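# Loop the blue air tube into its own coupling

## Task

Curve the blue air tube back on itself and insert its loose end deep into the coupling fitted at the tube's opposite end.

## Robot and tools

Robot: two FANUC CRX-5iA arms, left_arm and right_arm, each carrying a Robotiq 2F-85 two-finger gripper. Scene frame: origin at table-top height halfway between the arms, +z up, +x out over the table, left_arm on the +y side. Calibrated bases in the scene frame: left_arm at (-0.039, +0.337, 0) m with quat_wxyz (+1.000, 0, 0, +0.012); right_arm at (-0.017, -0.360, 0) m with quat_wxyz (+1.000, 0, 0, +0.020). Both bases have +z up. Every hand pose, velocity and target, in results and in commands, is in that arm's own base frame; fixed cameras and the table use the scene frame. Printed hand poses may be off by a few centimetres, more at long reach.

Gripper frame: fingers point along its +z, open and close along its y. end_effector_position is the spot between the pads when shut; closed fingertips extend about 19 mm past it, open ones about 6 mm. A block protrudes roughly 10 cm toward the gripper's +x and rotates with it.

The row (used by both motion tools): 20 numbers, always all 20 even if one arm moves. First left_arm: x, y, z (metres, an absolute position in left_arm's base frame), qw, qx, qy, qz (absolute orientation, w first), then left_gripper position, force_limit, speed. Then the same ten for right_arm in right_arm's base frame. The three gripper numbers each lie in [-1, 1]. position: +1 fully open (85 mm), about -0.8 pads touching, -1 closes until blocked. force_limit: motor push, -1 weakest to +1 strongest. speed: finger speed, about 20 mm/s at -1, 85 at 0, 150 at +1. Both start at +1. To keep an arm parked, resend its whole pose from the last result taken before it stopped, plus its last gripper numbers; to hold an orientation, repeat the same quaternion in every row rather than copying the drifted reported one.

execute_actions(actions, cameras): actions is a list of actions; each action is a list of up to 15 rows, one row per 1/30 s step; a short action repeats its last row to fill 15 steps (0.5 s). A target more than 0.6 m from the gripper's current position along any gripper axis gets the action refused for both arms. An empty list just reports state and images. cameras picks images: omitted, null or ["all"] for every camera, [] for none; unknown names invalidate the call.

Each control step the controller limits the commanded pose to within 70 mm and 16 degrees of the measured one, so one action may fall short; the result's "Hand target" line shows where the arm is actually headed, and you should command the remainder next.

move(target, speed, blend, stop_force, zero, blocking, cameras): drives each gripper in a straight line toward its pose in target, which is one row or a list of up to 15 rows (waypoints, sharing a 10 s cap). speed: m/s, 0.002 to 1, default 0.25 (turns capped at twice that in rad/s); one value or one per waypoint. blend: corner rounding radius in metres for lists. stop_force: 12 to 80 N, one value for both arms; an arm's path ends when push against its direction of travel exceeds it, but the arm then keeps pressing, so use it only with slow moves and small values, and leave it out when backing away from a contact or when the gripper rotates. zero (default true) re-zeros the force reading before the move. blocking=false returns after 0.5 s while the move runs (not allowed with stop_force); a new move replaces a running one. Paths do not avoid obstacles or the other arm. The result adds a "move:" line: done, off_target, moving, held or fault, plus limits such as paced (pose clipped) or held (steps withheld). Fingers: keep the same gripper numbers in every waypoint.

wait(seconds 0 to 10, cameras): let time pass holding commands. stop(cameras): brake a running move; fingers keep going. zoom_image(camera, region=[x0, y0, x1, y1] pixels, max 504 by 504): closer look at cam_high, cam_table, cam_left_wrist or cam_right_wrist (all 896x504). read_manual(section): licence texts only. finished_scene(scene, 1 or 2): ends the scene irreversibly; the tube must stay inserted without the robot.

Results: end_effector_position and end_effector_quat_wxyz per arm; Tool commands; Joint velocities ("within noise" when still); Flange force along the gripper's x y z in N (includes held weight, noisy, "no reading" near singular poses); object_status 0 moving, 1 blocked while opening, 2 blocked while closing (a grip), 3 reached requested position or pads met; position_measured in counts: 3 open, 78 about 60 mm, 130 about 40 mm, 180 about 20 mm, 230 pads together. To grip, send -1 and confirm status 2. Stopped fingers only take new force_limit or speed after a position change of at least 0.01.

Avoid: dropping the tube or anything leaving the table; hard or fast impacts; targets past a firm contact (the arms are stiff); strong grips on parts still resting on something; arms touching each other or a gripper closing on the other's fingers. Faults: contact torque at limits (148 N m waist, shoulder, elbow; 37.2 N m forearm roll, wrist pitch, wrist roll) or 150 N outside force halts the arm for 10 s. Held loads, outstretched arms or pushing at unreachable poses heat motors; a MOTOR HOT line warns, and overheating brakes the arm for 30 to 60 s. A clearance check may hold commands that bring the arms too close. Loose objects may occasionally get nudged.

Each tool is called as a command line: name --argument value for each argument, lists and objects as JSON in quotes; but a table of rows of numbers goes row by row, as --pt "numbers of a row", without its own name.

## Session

execute_actions --actions '[]'

Scene clock: 0.00 s.
left_arm: end_effector_position=(+0.2626, +0.1776, +0.1154) position_measured=3 object_status=3 end_effector_quat_wxyz=(-0.478, +0.318, +0.708, +0.411) | right_arm: end_effector_position=(+0.5397, -0.1828, +0.1186) position_measured=3 object_status=3 end_effector_quat_wxyz=(+0.236, +0.766, -0.581, +0.138)
Joint positions: left_arm=[-0.086 0.423 -0.344 -1.048 -1.783 -0.405] | right_arm=[0.162 0.382 -0.209 0.57 -1.211 1.414]
Joint velocities: within noise
Flange force (N): no reading
Hand target: left_arm +0.2626, +0.1776, +0.1154; -0.478, +0.318, +0.708, +0.411 | right_arm +0.5397, -0.1828, +0.1186; +0.236, +0.766, -0.581, +0.138
Tool commands: left_gripper/position=+1.0 left_gripper/force_limit=+1.0 left_gripper/speed=+1.0 right_gripper/position=+1.0 right_gripper/force_limit=+1.0 right_gripper/speed=+1.0

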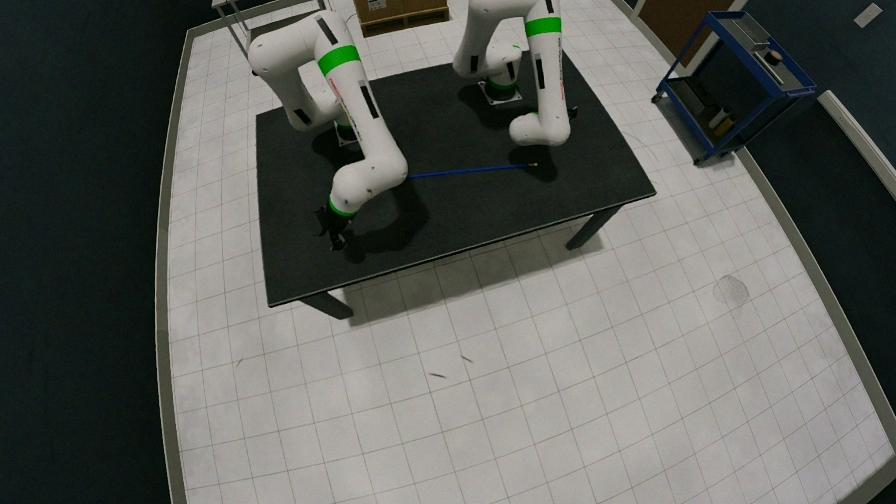

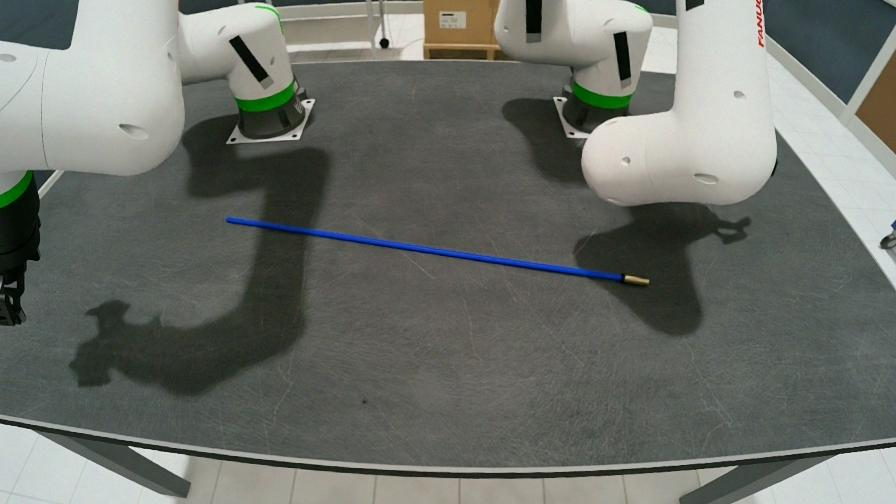

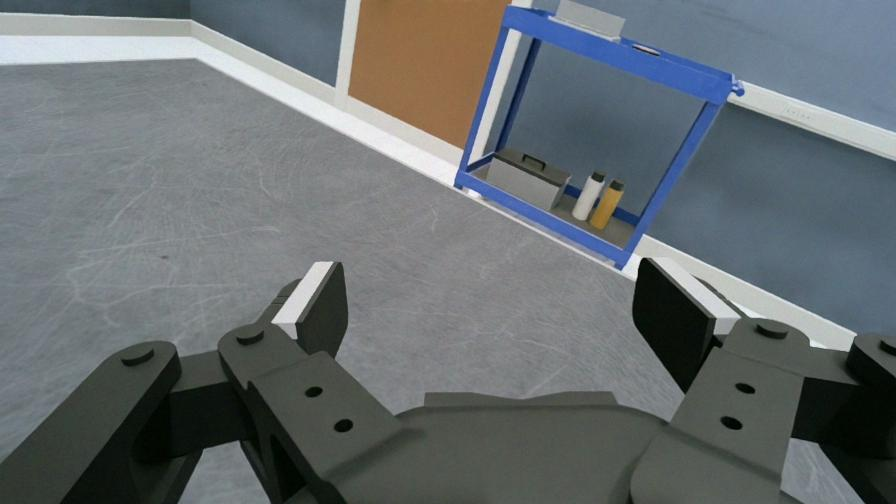

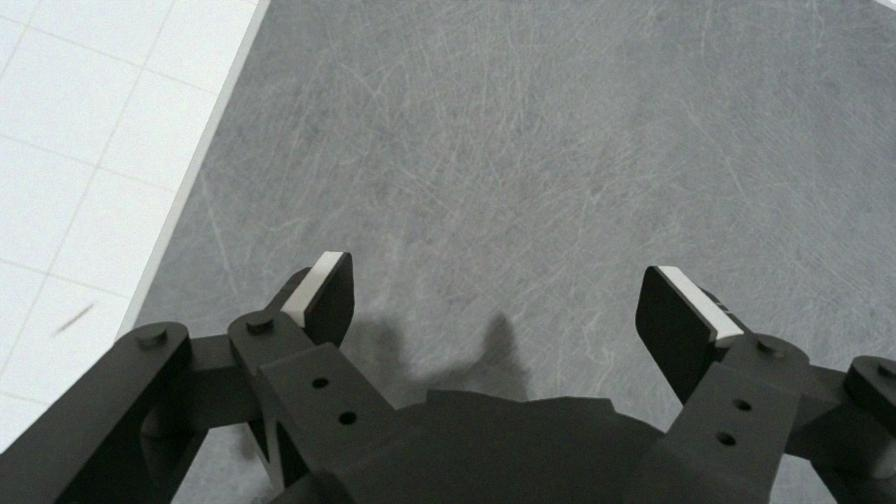

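move --pt "0.35 0.05 0.28 0 -0.6303 0.7764 0 -0.2 -0.7 -1 0.42 -0.05 0.26 0.0435 0.7796 0.6224 -0.0545 -0.2 -0.7 -1" --pt "0.4368 -0.0975 0.14 0 -0.6303 0.7764 0 -0.2 -0.7 -1 0.3211 0.0972 0.2 0.0435 0.7796 0.6224 -0.0545 -0.2 -0.7 -1" --speed 0.35 --blend 0.03

Scene clock: 5.40 s.
left_arm: end_effector_position=(+0.4368, -0.0975, +0.1400) position_measured=154 object_status=3 end_effector_quat_wxyz=(+0.000, -0.630, +0.776, +0.000) | right_arm: end_effector_position=(+0.3211, +0.0972, +0.2000) position_measured=154 object_status=3 end_effector_quat_wxyz=(+0.043, +0.780, +0.622, -0.054)
Joint positions: left_arm=[0.075 0.055 -0.282 0 -1.234 1.289] | right_arm=[0.769 -0.218 -0.418 0.076 -1.487 3.709]
Joint velocities: within noise
Flange force (N): left_arm=[0.3 -0.4 -0.2] | right_arm=[0.9 3.5 -2.1]
Hand target: left_arm +0.4368, -0.0975, +0.1400; +0.000, -0.630, +0.776, +0.000 | right_arm +0.3211, +0.0972, +0.2000; +0.043, +0.780, +0.622, -0.054
Off the commanded pose: left_arm 0.000 m, 0 deg | right_arm 0.000 m, 0 deg.
move: done

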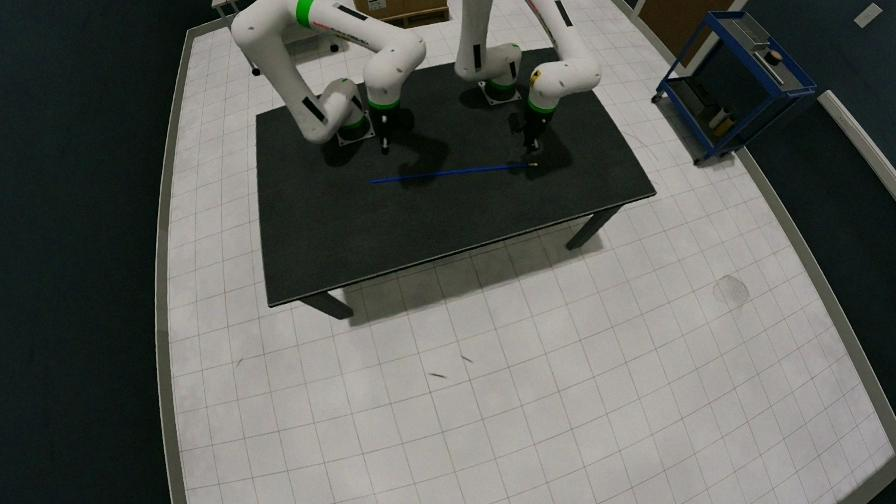

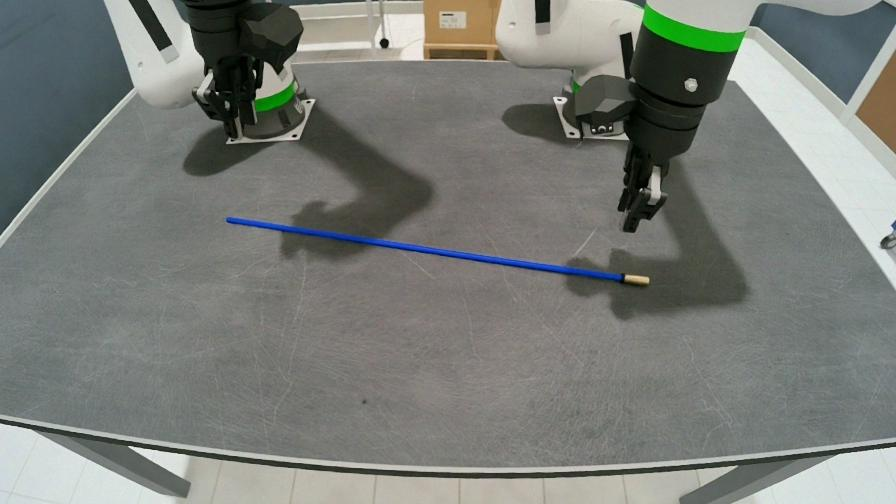

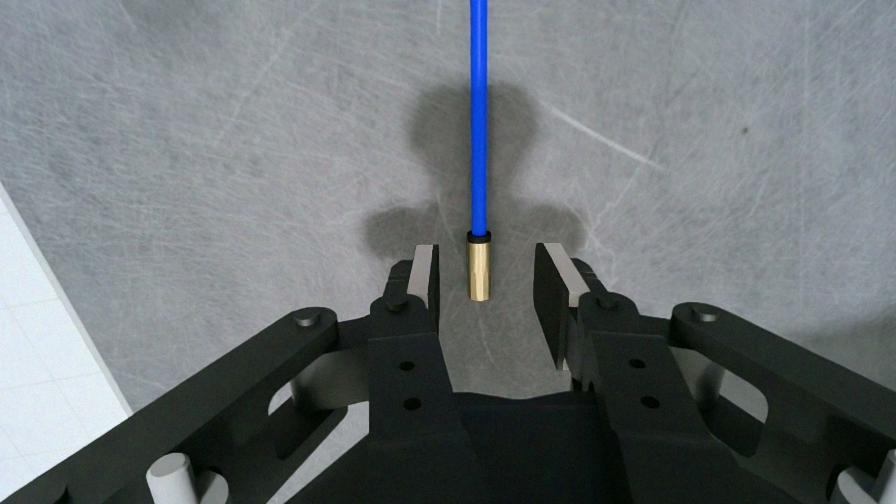

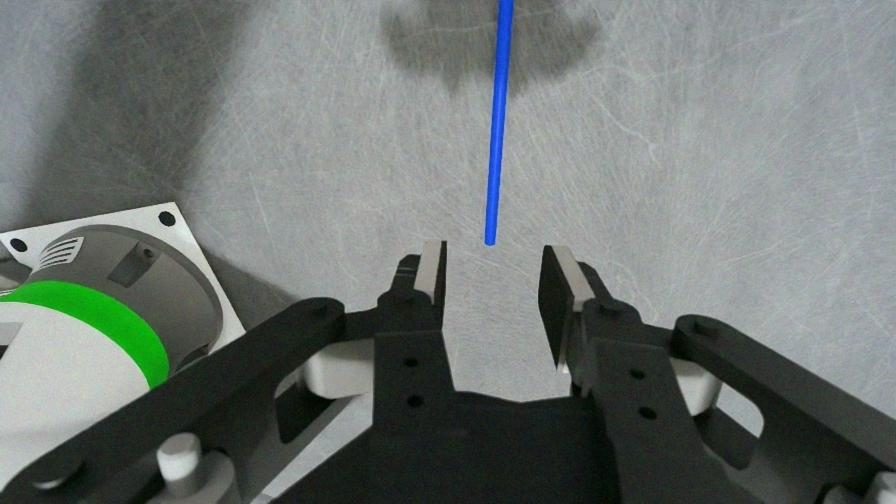

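move --pt "0.4368 -0.0975 0.10 0 -0.6303 0.7764 0 -0.2 -0.7 -1 0.3211 0.0972 0.25 -0.0255 0.9289 -0.3640 -0.0650 -0.2 -0.7 -1" --pt "0.4368 -0.0975 0.06 0 -0.6303 0.7764 0 -0.2 -0.7 -1 0.3211 0.0972 0.25 -0.0690 0.1491 -0.9864 -0.0104 -0.2 -0.7 -1" --pt "0.4368 -0.0975 0.0205 0 -0.6303 0.7764 0 -0.2 -0.7 -1 0.3211 0.0972 0.2 0.0435 0.7796 0.6224 -0.0545 -0.2 -0.7 -1" --speed 0.45

move --target '[0.4368,-0.0975,0.0205,0,-0.6303,0.7764,0,-1,-0.3,-1,0.3211,0.0972,0.2,0.0435,0.7796,0.6224,-0.0545,-0.2,-0.7,-1]' --speed 0.1

wait --seconds 0.6 --cameras '[]'

Scene clock: 13.67 s.
left_arm: end_effector_position=(+0.4368, -0.0975, +0.0205) position_measured=154 object_status=3 end_effector_quat_wxyz=(+0.000, -0.630, +0.776, +0.000) | right_arm: end_effector_position=(+0.3211, +0.0972, +0.2000) position_measured=154 object_status=3 end_effector_quat_wxyz=(+0.043, +0.780, +0.622, -0.054)
Joint positions: left_arm=[0.075 0.2 -0.432 0 -0.939 1.289] | right_arm=[0.769 -0.218 -0.418 0.076 -1.487 -2.574]
Joint velocities: within noise
Flange force (N): left_arm=[0.6 0.3 -0.8] | right_arm=[1.0 2.1 -2.4]
Hand target: left_arm +0.4368, -0.0975, +0.0205; +0.000, -0.630, +0.776, +0.000 | right_arm +0.3211, +0.0972, +0.2000; +0.043, +0.780, +0.622, -0.054
Off the commanded pose: left_arm 0.000 m, 0 deg | right_arm 0.000 m, 0 deg.
move: done

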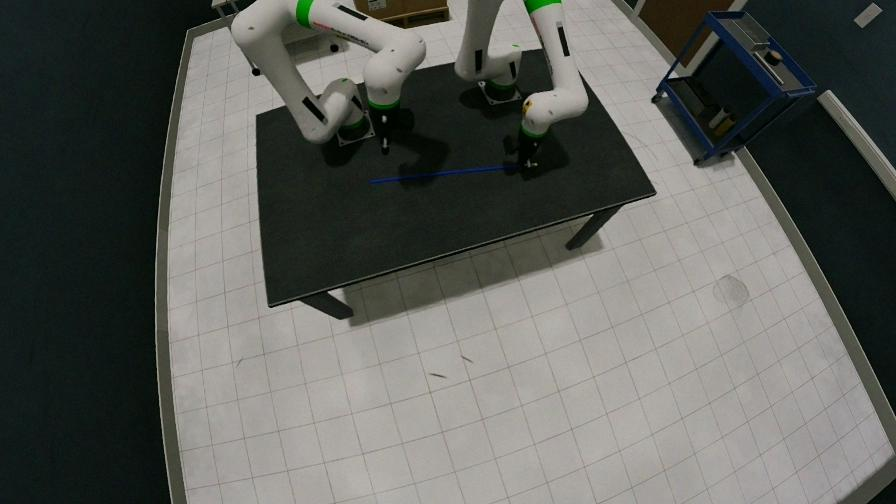

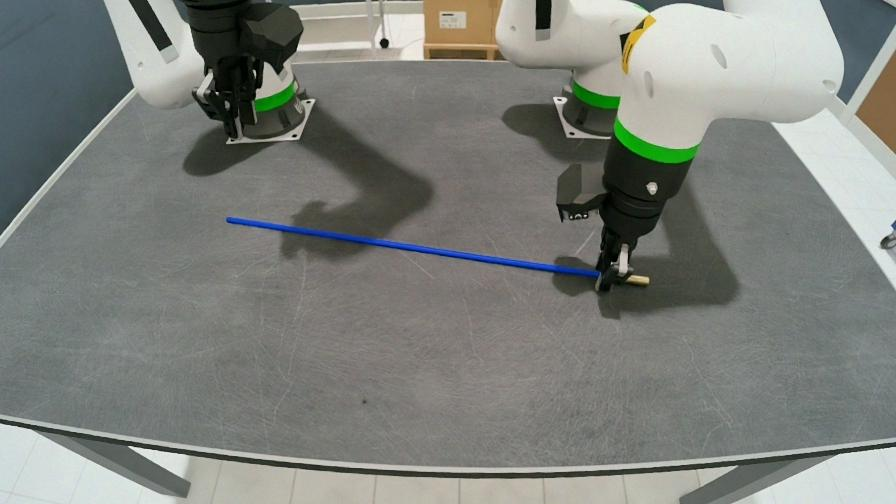

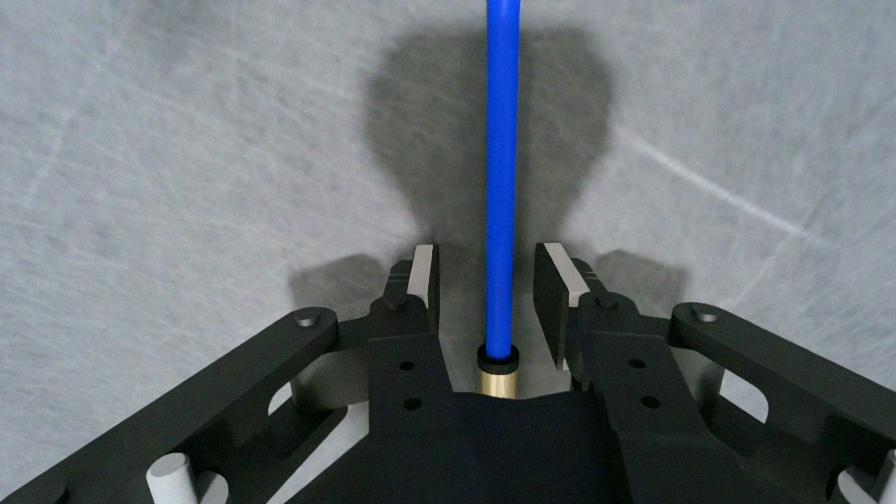

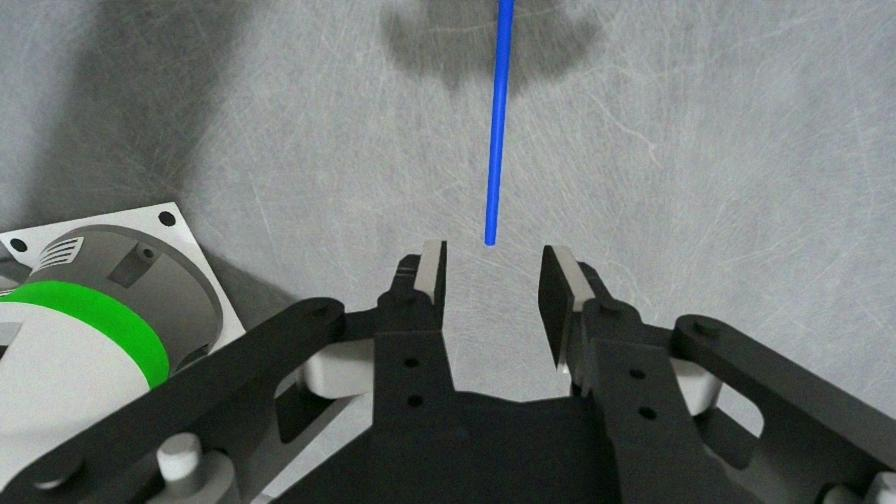

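Scene clock: 15.10 s.
left_arm: end_effector_position=(+0.4368, -0.0975, +0.0205) position_measured=212 object_status=0 end_effector_quat_wxyz=(+0.000, -0.630, +0.776, +0.000) | right_arm: end_effector_position=(+0.3211, +0.0972, +0.2000) position_measured=154 object_status=3 end_effector_quat_wxyz=(+0.043, +0.780, +0.622, -0.054)
Joint positions: left_arm=[0.075 0.2 -0.432 0 -0.939 1.289] | right_arm=[0.769 -0.218 -0.418 0.076 -1.487 -2.574]
Joint velocities: within noise
Flange force (N): left_arm=[1.1 1.1 -1.7] | right_arm=[1.0 2.5 -2.1]
Hand target: left_arm +0.4368, -0.0975, +0.0205; +0.000, -0.630, +0.776, +0.000 | right_arm +0.3211, +0.0972, +0.2000; +0.043, +0.780, +0.622, -0.054
Off the commanded pose: left_arm 0.000 m, 0 deg | right_arm 0.000 m, 0 deg.
move: done

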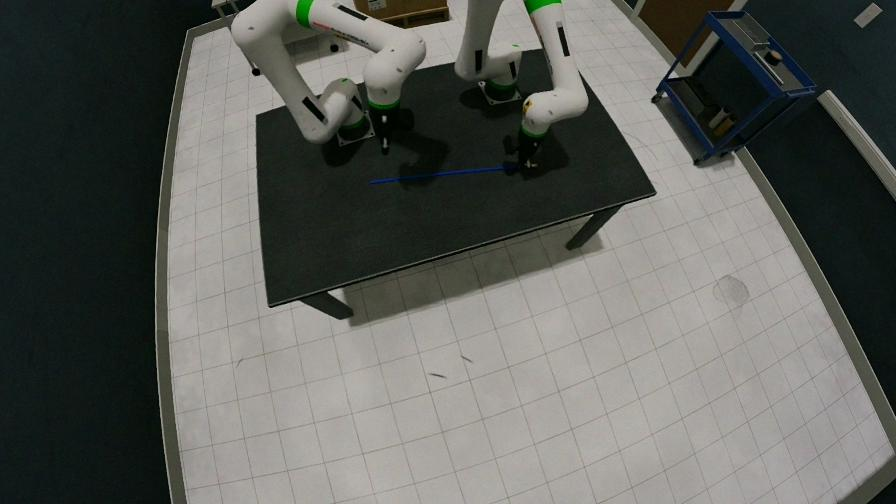

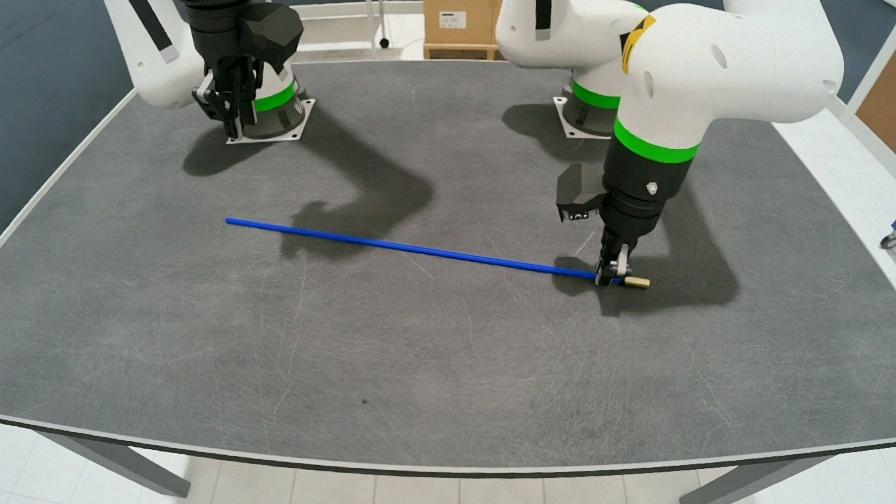

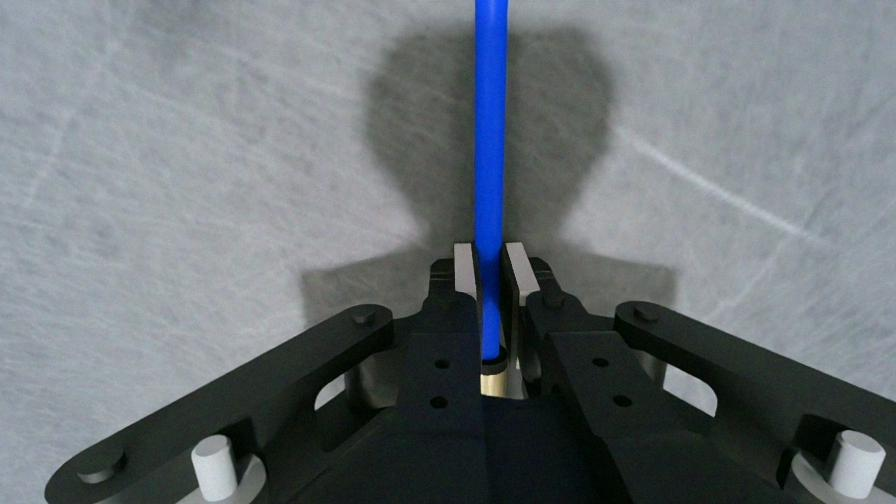

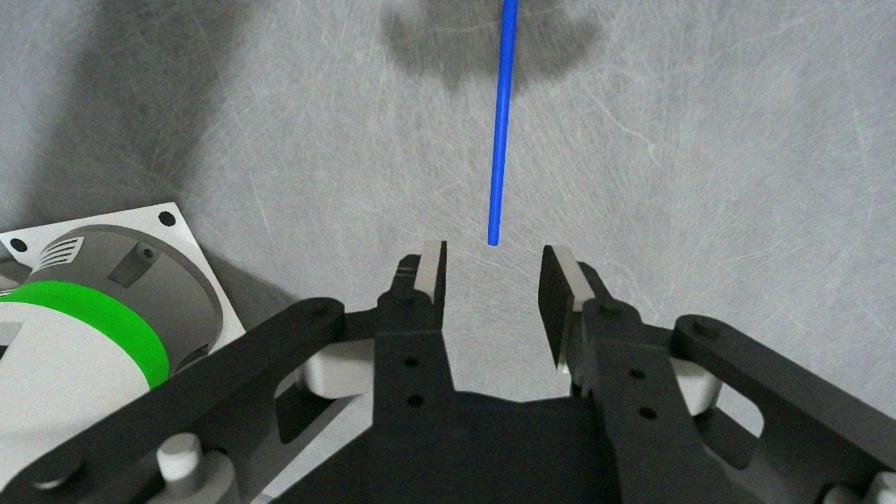

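Scene clock: 15.70 s.
left_arm: end_effector_position=(+0.4368, -0.0975, +0.0205) position_measured=212 object_status=2 end_effector_quat_wxyz=(+0.000, -0.630, +0.776, +0.000) | right_arm: end_effector_position=(+0.3211, +0.0972, +0.2000) position_measured=154 object_status=3 end_effector_quat_wxyz=(+0.044, +0.780, +0.622, -0.055)
Joint positions: left_arm=[0.075 0.2 -0.432 0 -0.939 1.289] | right_arm=[0.769 -0.218 -0.418 0.076 -1.487 -2.574]
Joint velocities: within noise
Flange force (N): left_arm=[1.2 0.8 -1.1] | right_arm=[1.9 3.5 -3.0]
Hand target: left_arm +0.4368, -0.0975, +0.0205; +0.000, -0.630, +0.776, +0.000 | right_arm +0.3211, +0.0972, +0.2000; +0.043, +0.780, +0.622, -0.054
Tool commands: left_gripper/position=-1.0 left_gripper/force_limit=-0.3 left_gripper/speed=-1.0 right_gripper/position=-0.2 right_gripper/force_limit=-0.7 right_gripper/speed=-1.0
Off the commanded pose: left_arm 0.000 m, 0 deg | right_arm 0.000 m, 0 deg.
wait: 0.60 s; at rest by 0.17 s
No camera images: "cameras" was empty.

move --target '[0.4368,-0.0975,0.25,0,-0.6303,0.7764,0,-1,-0.3,-1,0.3211,0.0972,0.2,0.0435,0.7796,0.6224,-0.0545,-0.2,-0.7,-1]' --speed 0.15

Scene clock: 17.63 s.
left_arm: end_effector_position=(+0.4368, -0.0975, +0.2501) position_measured=212 object_status=2 end_effector_quat_wxyz=(+0.000, -0.630, +0.776, +0.000) | right_arm: end_effector_position=(+0.3211, +0.0972, +0.2000) position_measured=154 object_status=3 end_effector_quat_wxyz=(+0.044, +0.780, +0.622, -0.055)
Joint positions: left_arm=[0.075 -0.001 -0.077 0 -1.495 1.289] | right_arm=[0.769 -0.218 -0.418 0.076 -1.487 -2.574]
Joint velocities: within noise
Flange force (N): left_arm=[1.1 3.2 0.7] | right_arm=[0.4 3.3 -2.0]
Hand target: left_arm +0.4368, -0.0975, +0.2500; +0.000, -0.630, +0.776, +0.000 | right_arm +0.3211, +0.0972, +0.2000; +0.043, +0.780, +0.622, -0.054
Off the commanded pose: left_arm 0.000 m, 0 deg | right_arm 0.000 m, 0 deg.
move: done

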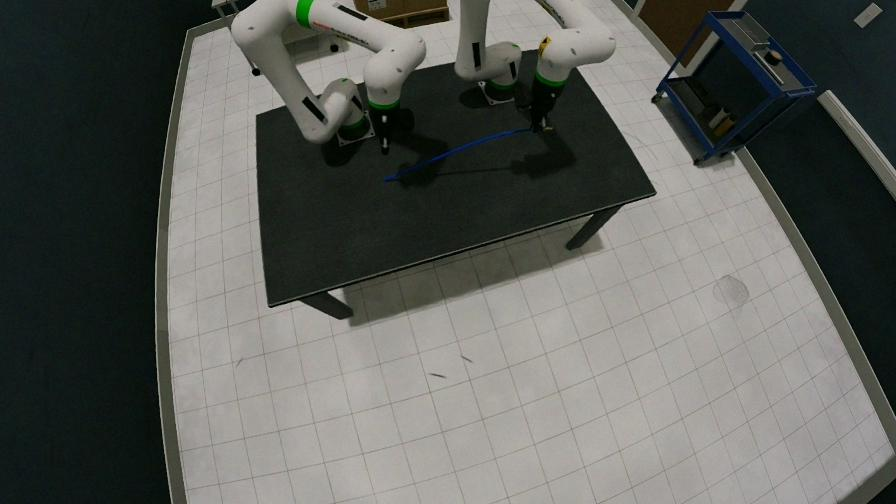

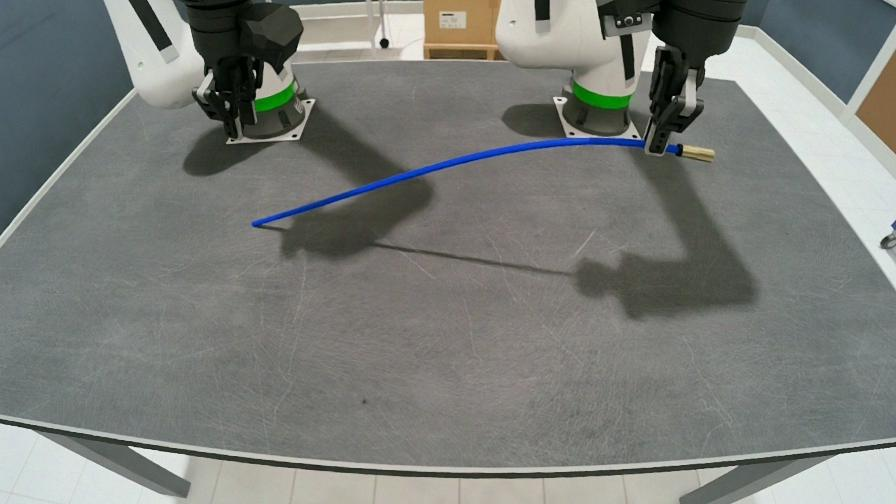

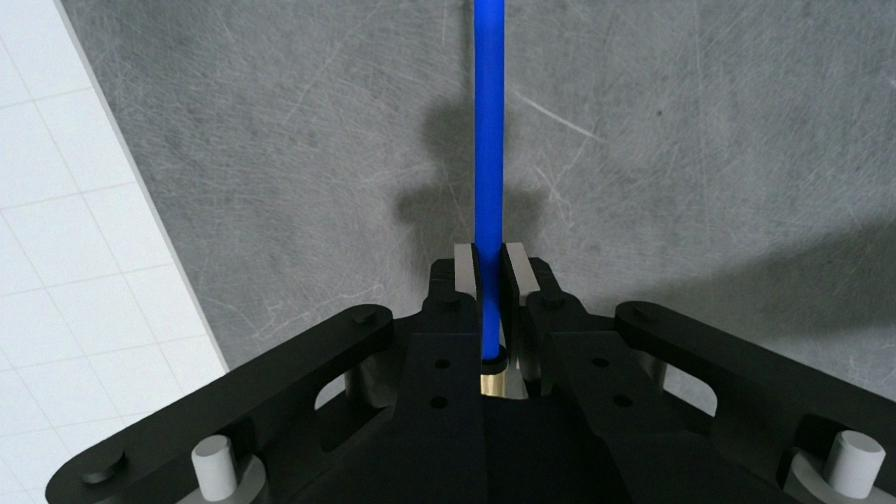

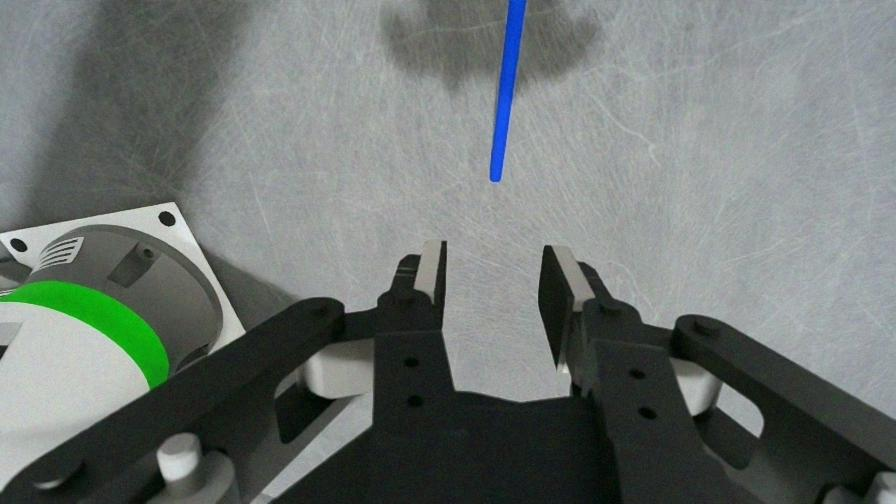

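move --pt "0.4368 -0.0975 0.25 0 -0.6303 0.7764 0 -1 -0.3 -1 0.3267 0.1216 0.1 0.0435 0.7796 0.6224 -0.0545 -0.2 -0.7 -1" --pt "0.4368 -0.0975 0.25 0 -0.6303 0.7764 0 -1 -0.3 -1 0.3267 0.1216 0.033 0.0435 0.7796 0.6224 -0.0545 -0.2 -0.7 -1" --speed 0.12

Scene clock: 19.67 s.
left_arm: end_effector_position=(+0.4368, -0.0975, +0.2500) position_measured=212 object_status=2 end_effector_quat_wxyz=(+0.000, -0.630, +0.776, +0.000) | right_arm: end_effector_position=(+0.3267, +0.1217, +0.0330) position_measured=154 object_status=3 end_effector_quat_wxyz=(+0.044, +0.780, +0.622, -0.054)
Joint positions: left_arm=[0.075 -0.001 -0.077 0 -1.495 1.289] | right_arm=[0.807 0.007 -0.646 0.083 -1.039 -2.648]
Joint velocities: within noise
Flange force (N): left_arm=[0.8 0.3 -0.4] | right_arm=[2.0 2.6 -1.1]
Hand target: left_arm +0.4368, -0.0975, +0.2500; +0.000, -0.630, +0.776, +0.000 | right_arm +0.3267, +0.1216, +0.0330; +0.043, +0.780, +0.622, -0.054
Off the commanded pose: left_arm 0.000 m, 0 deg | right_arm 0.000 m, 0 deg.
move: done

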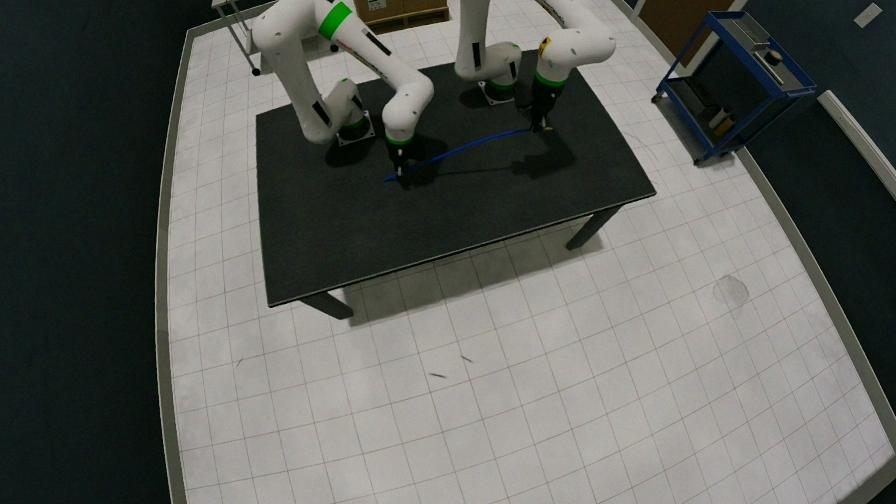

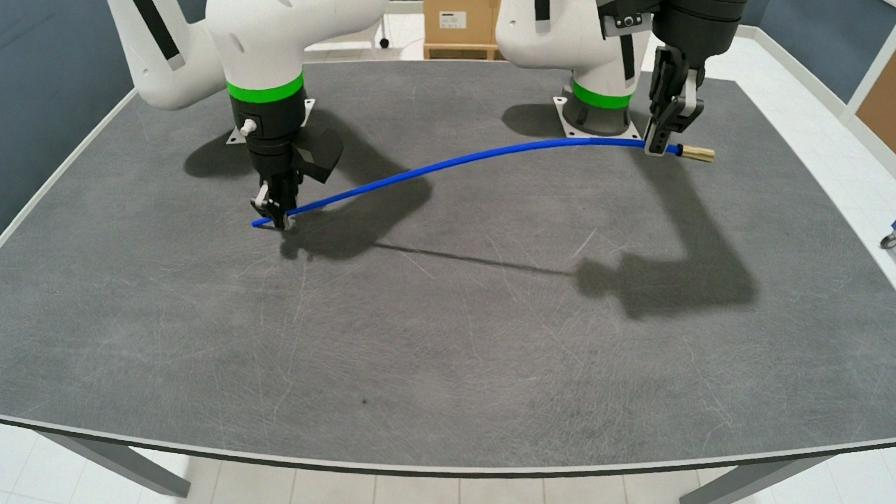

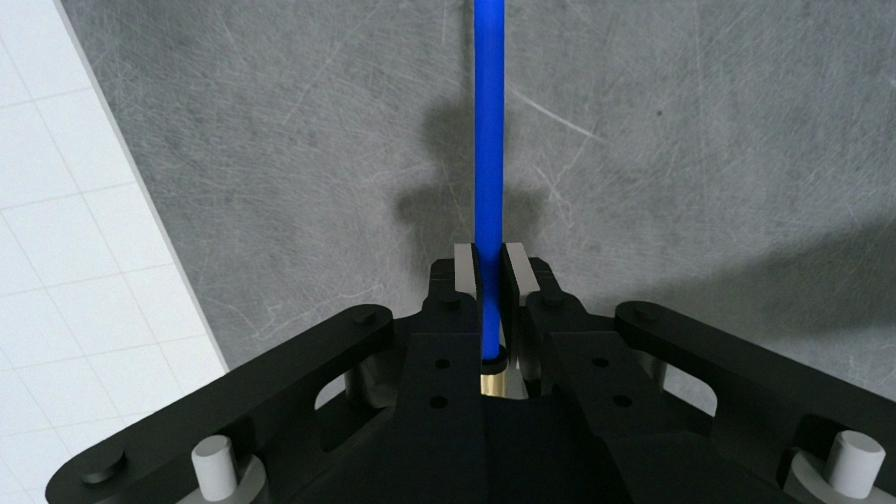

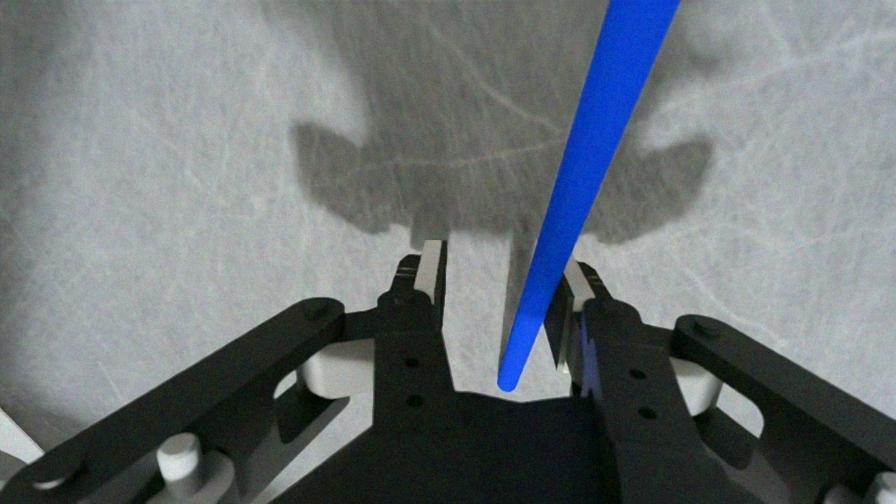

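move --target '[0.4368,-0.0975,0.25,0,-0.6303,0.7764,0,-1,-0.3,-1,0.3355,0.1197,0.033,0.0428,0.7877,0.6121,-0.0551,-0.2,-0.7,-1]' --speed 0.05 --cameras '["cam_right_wrist"]'

Scene clock: 20.67 s.
left_arm: end_effector_position=(+0.4368, -0.0975, +0.2500) position_measured=212 object_status=2 end_effector_quat_wxyz=(+0.000, -0.630, +0.776, +0.000) | right_arm: end_effector_position=(+0.3355, +0.1197, +0.0330) position_measured=154 object_status=3 end_effector_quat_wxyz=(+0.043, +0.788, +0.612, -0.055)
Joint positions: left_arm=[0.075 -0.001 -0.077 0 -1.495 1.289] | right_arm=[0.783 0.028 -0.625 0.083 -1.04 -2.65]
Joint velocities: within noise
Flange force (N): left_arm=[0.3 1.4 0.7] | right_arm=[0.8 1.9 -1.1]
Hand target: left_arm +0.4368, -0.0975, +0.2500; +0.000, -0.630, +0.776, +0.000 | right_arm +0.3355, +0.1197, +0.0330; +0.043, +0.788, +0.612, -0.055
Off the commanded pose: left_arm 0.000 m, 0 deg | right_arm 0.000 m, 0 deg.
move: done
Images, in order (width x height): cam_right_wrist 896x504.

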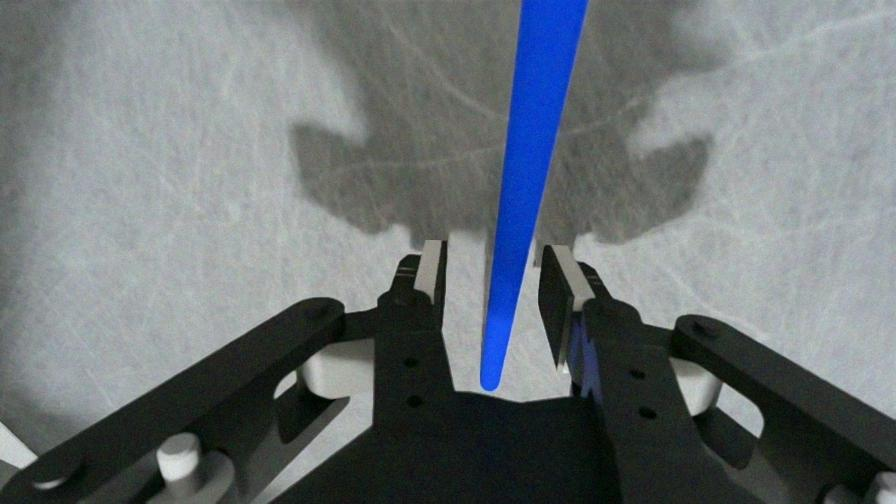

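Nearly identical to scene 1. Close.

move --target '[0.4368,-0.0975,0.25,0,-0.6303,0.7764,0,-1,-0.3,-1,0.3355,0.1197,0.033,0.0428,0.7877,0.6121,-0.0551,-1,0.3,-1]' --speed 0.05 --cameras '[]'

wait --seconds 0.6 --cameras '["cam_right_wrist","cam_table"]'

Scene clock: 22.33 s.
left_arm: end_effector_position=(+0.4368, -0.0975, +0.2500) position_measured=212 object_status=2 end_effector_quat_wxyz=(+0.000, -0.630, +0.776, +0.000) | right_arm: end_effector_position=(+0.3355, +0.1197, +0.0330) position_measured=213 object_status=0 end_effector_quat_wxyz=(+0.043, +0.788, +0.612, -0.055)
Joint positions: left_arm=[0.075 -0.001 -0.077 0 -1.495 1.289] | right_arm=[0.783 0.028 -0.625 0.083 -1.04 -2.65]
Joint velocities: within noise
Flange force (N): left_arm=[0.6 0.8 -0.2] | right_arm=[1.3 2.4 -1.1]
Hand target: left_arm +0.4368, -0.0975, +0.2500; +0.000, -0.630, +0.776, +0.000 | right_arm +0.3355, +0.1197, +0.0330; +0.043, +0.788, +0.612, -0.055
Off the commanded pose: left_arm 0.000 m, 0 deg | right_arm 0.000 m, 0 deg.
move: done
No camera images: "cameras" was empty.

Scene clock: 22.93 s.
left_arm: end_effector_position=(+0.4368, -0.0975, +0.2500) position_measured=212 object_status=2 end_effector_quat_wxyz=(+0.000, -0.630, +0.776, +0.000) | right_arm: end_effector_position=(+0.3355, +0.1197, +0.0330) position_measured=213 object_status=2 end_effector_quat_wxyz=(+0.043, +0.788, +0.612, -0.055)
Joint positions: left_arm=[0.075 -0.001 -0.077 0 -1.495 1.289] | right_arm=[0.783 0.028 -0.625 0.083 -1.04 -2.65]
Joint velocities: within noise
Flange force (N): left_arm=[0.7 1.0 -0.2] | right_arm=[1.6 2.5 -0.8]
Hand target: left_arm +0.4368, -0.0975, +0.2500; +0.000, -0.630, +0.776, +0.000 | right_arm +0.3355, +0.1197, +0.0330; +0.043, +0.788, +0.612, -0.055
Tool commands: left_gripper/position=-1.0 left_gripper/force_limit=-0.3 left_gripper/speed=-1.0 right_gripper/position=-1.0 right_gripper/force_limit=+0.3 right_gripper/speed=-1.0
Off the commanded pose: left_arm 0.000 m, 0 deg | right_arm 0.000 m, 0 deg.
wait: 0.60 s; at rest by 0.17 s
Images, in order (width x height): cam_table 896x504, cam_right_wrist 896x504.

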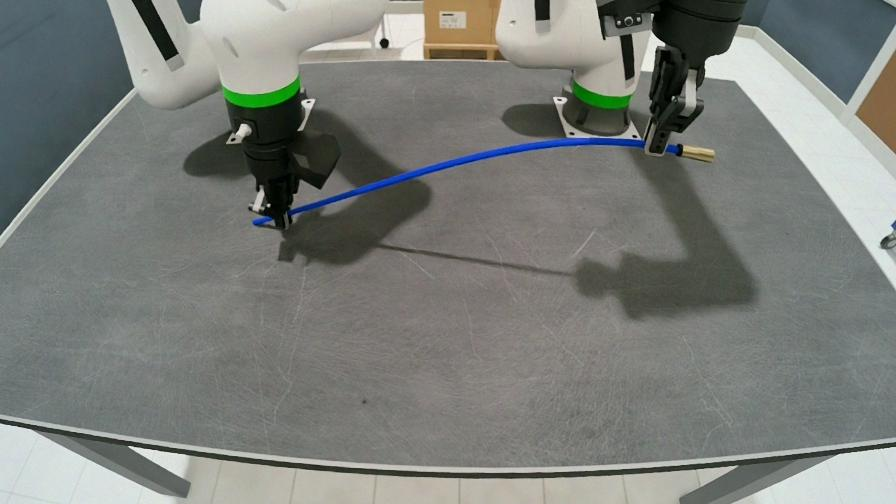

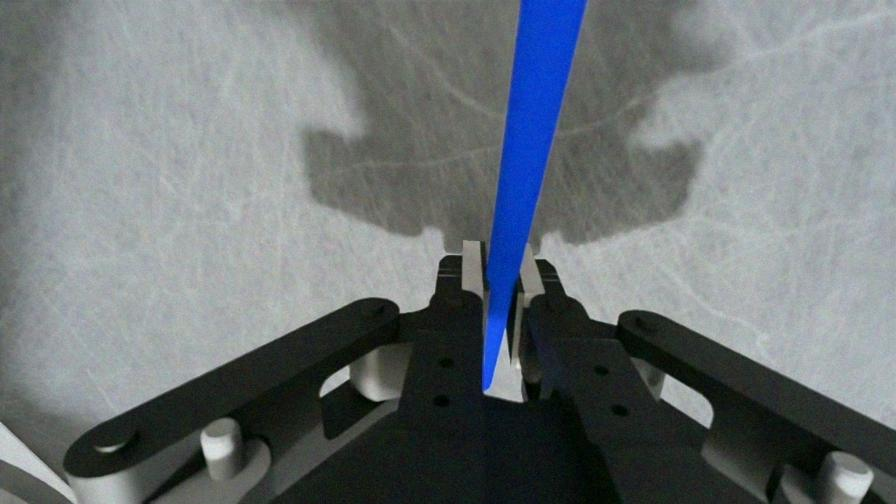

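move --pt "0.4368 -0.0975 0.14 0 -0.6303 0.7764 0 -1 -0.3 -1 0.3380 0.1285 0.14 0.1588 0.7627 0.5927 -0.2043 -1 0.3 -1" --pt "0.4368 -0.0975 0.023 0 -0.6303 0.7764 0 -1 -0.3 -1 0.3395 0.1373 0.25 0.1588 0.7627 0.5927 -0.2043 -1 0.3 -1" --speed 0.12

Scene clock: 26.20 s.
left_arm: end_effector_position=(+0.4368, -0.0975, +0.0230) position_measured=212 object_status=2 end_effector_quat_wxyz=(+0.000, -0.630, +0.776, +0.000) | right_arm: end_effector_position=(+0.3395, +0.1373, +0.2501) position_measured=213 object_status=2 end_effector_quat_wxyz=(+0.159, +0.763, +0.593, -0.204)
Joint positions: left_arm=[0.075 0.196 -0.43 0 -0.945 1.289] | right_arm=[0.923 0.082 -0.149 0.202 -1.824 -2.741]
Joint velocities: within noise
Flange force (N): left_arm=[6.0 0.7 -4.0] | right_arm=[7.1 2.3 -3.2]
Hand target: left_arm +0.4368, -0.0975, +0.0230; +0.000, -0.630, +0.776, +0.000 | right_arm +0.3395, +0.1373, +0.2500; +0.159, +0.763, +0.593, -0.204
Off the commanded pose: left_arm 0.000 m, 0 deg | right_arm 0.000 m, 0 deg.
move: done

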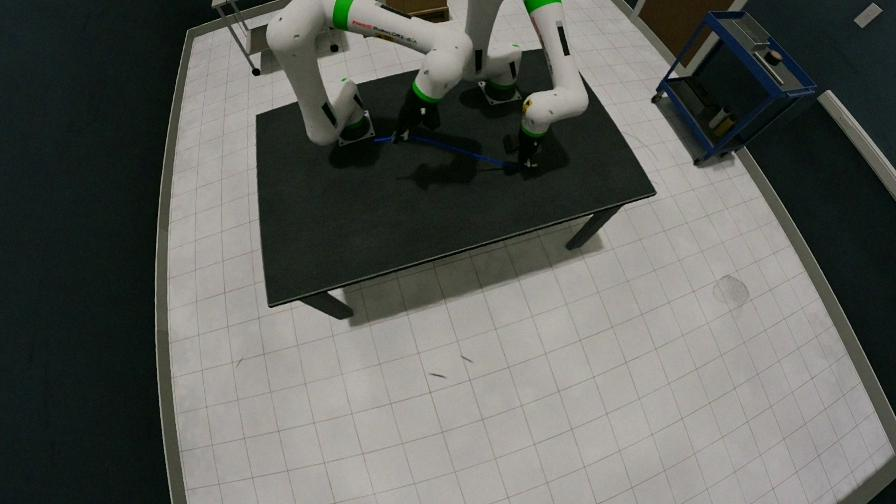

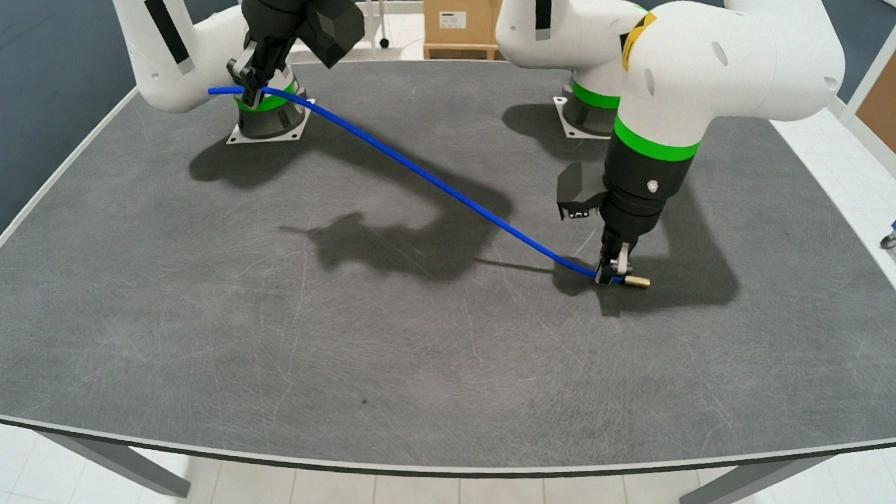

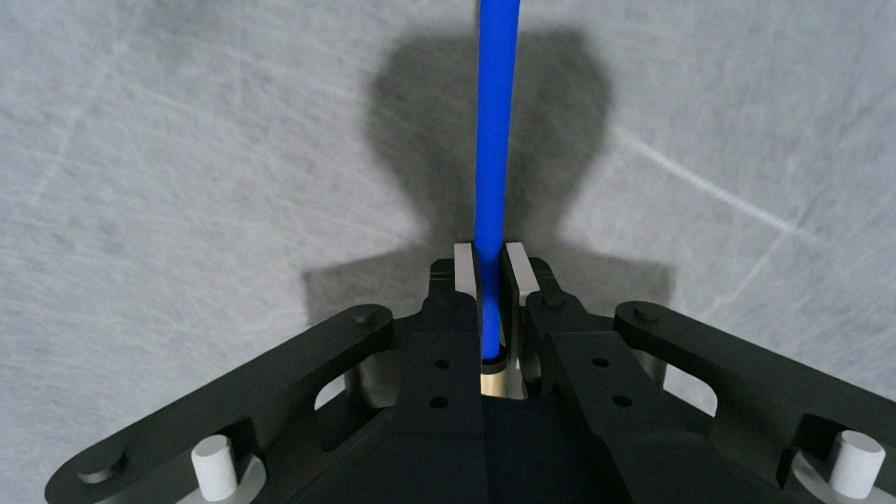

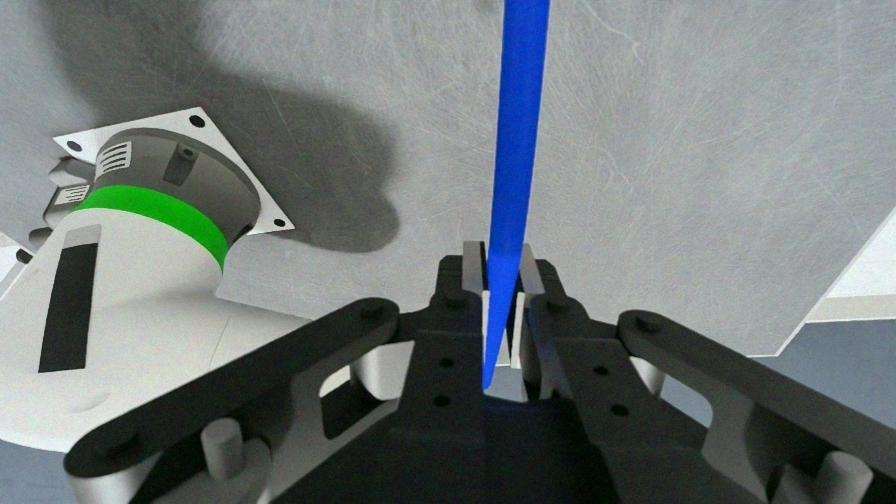

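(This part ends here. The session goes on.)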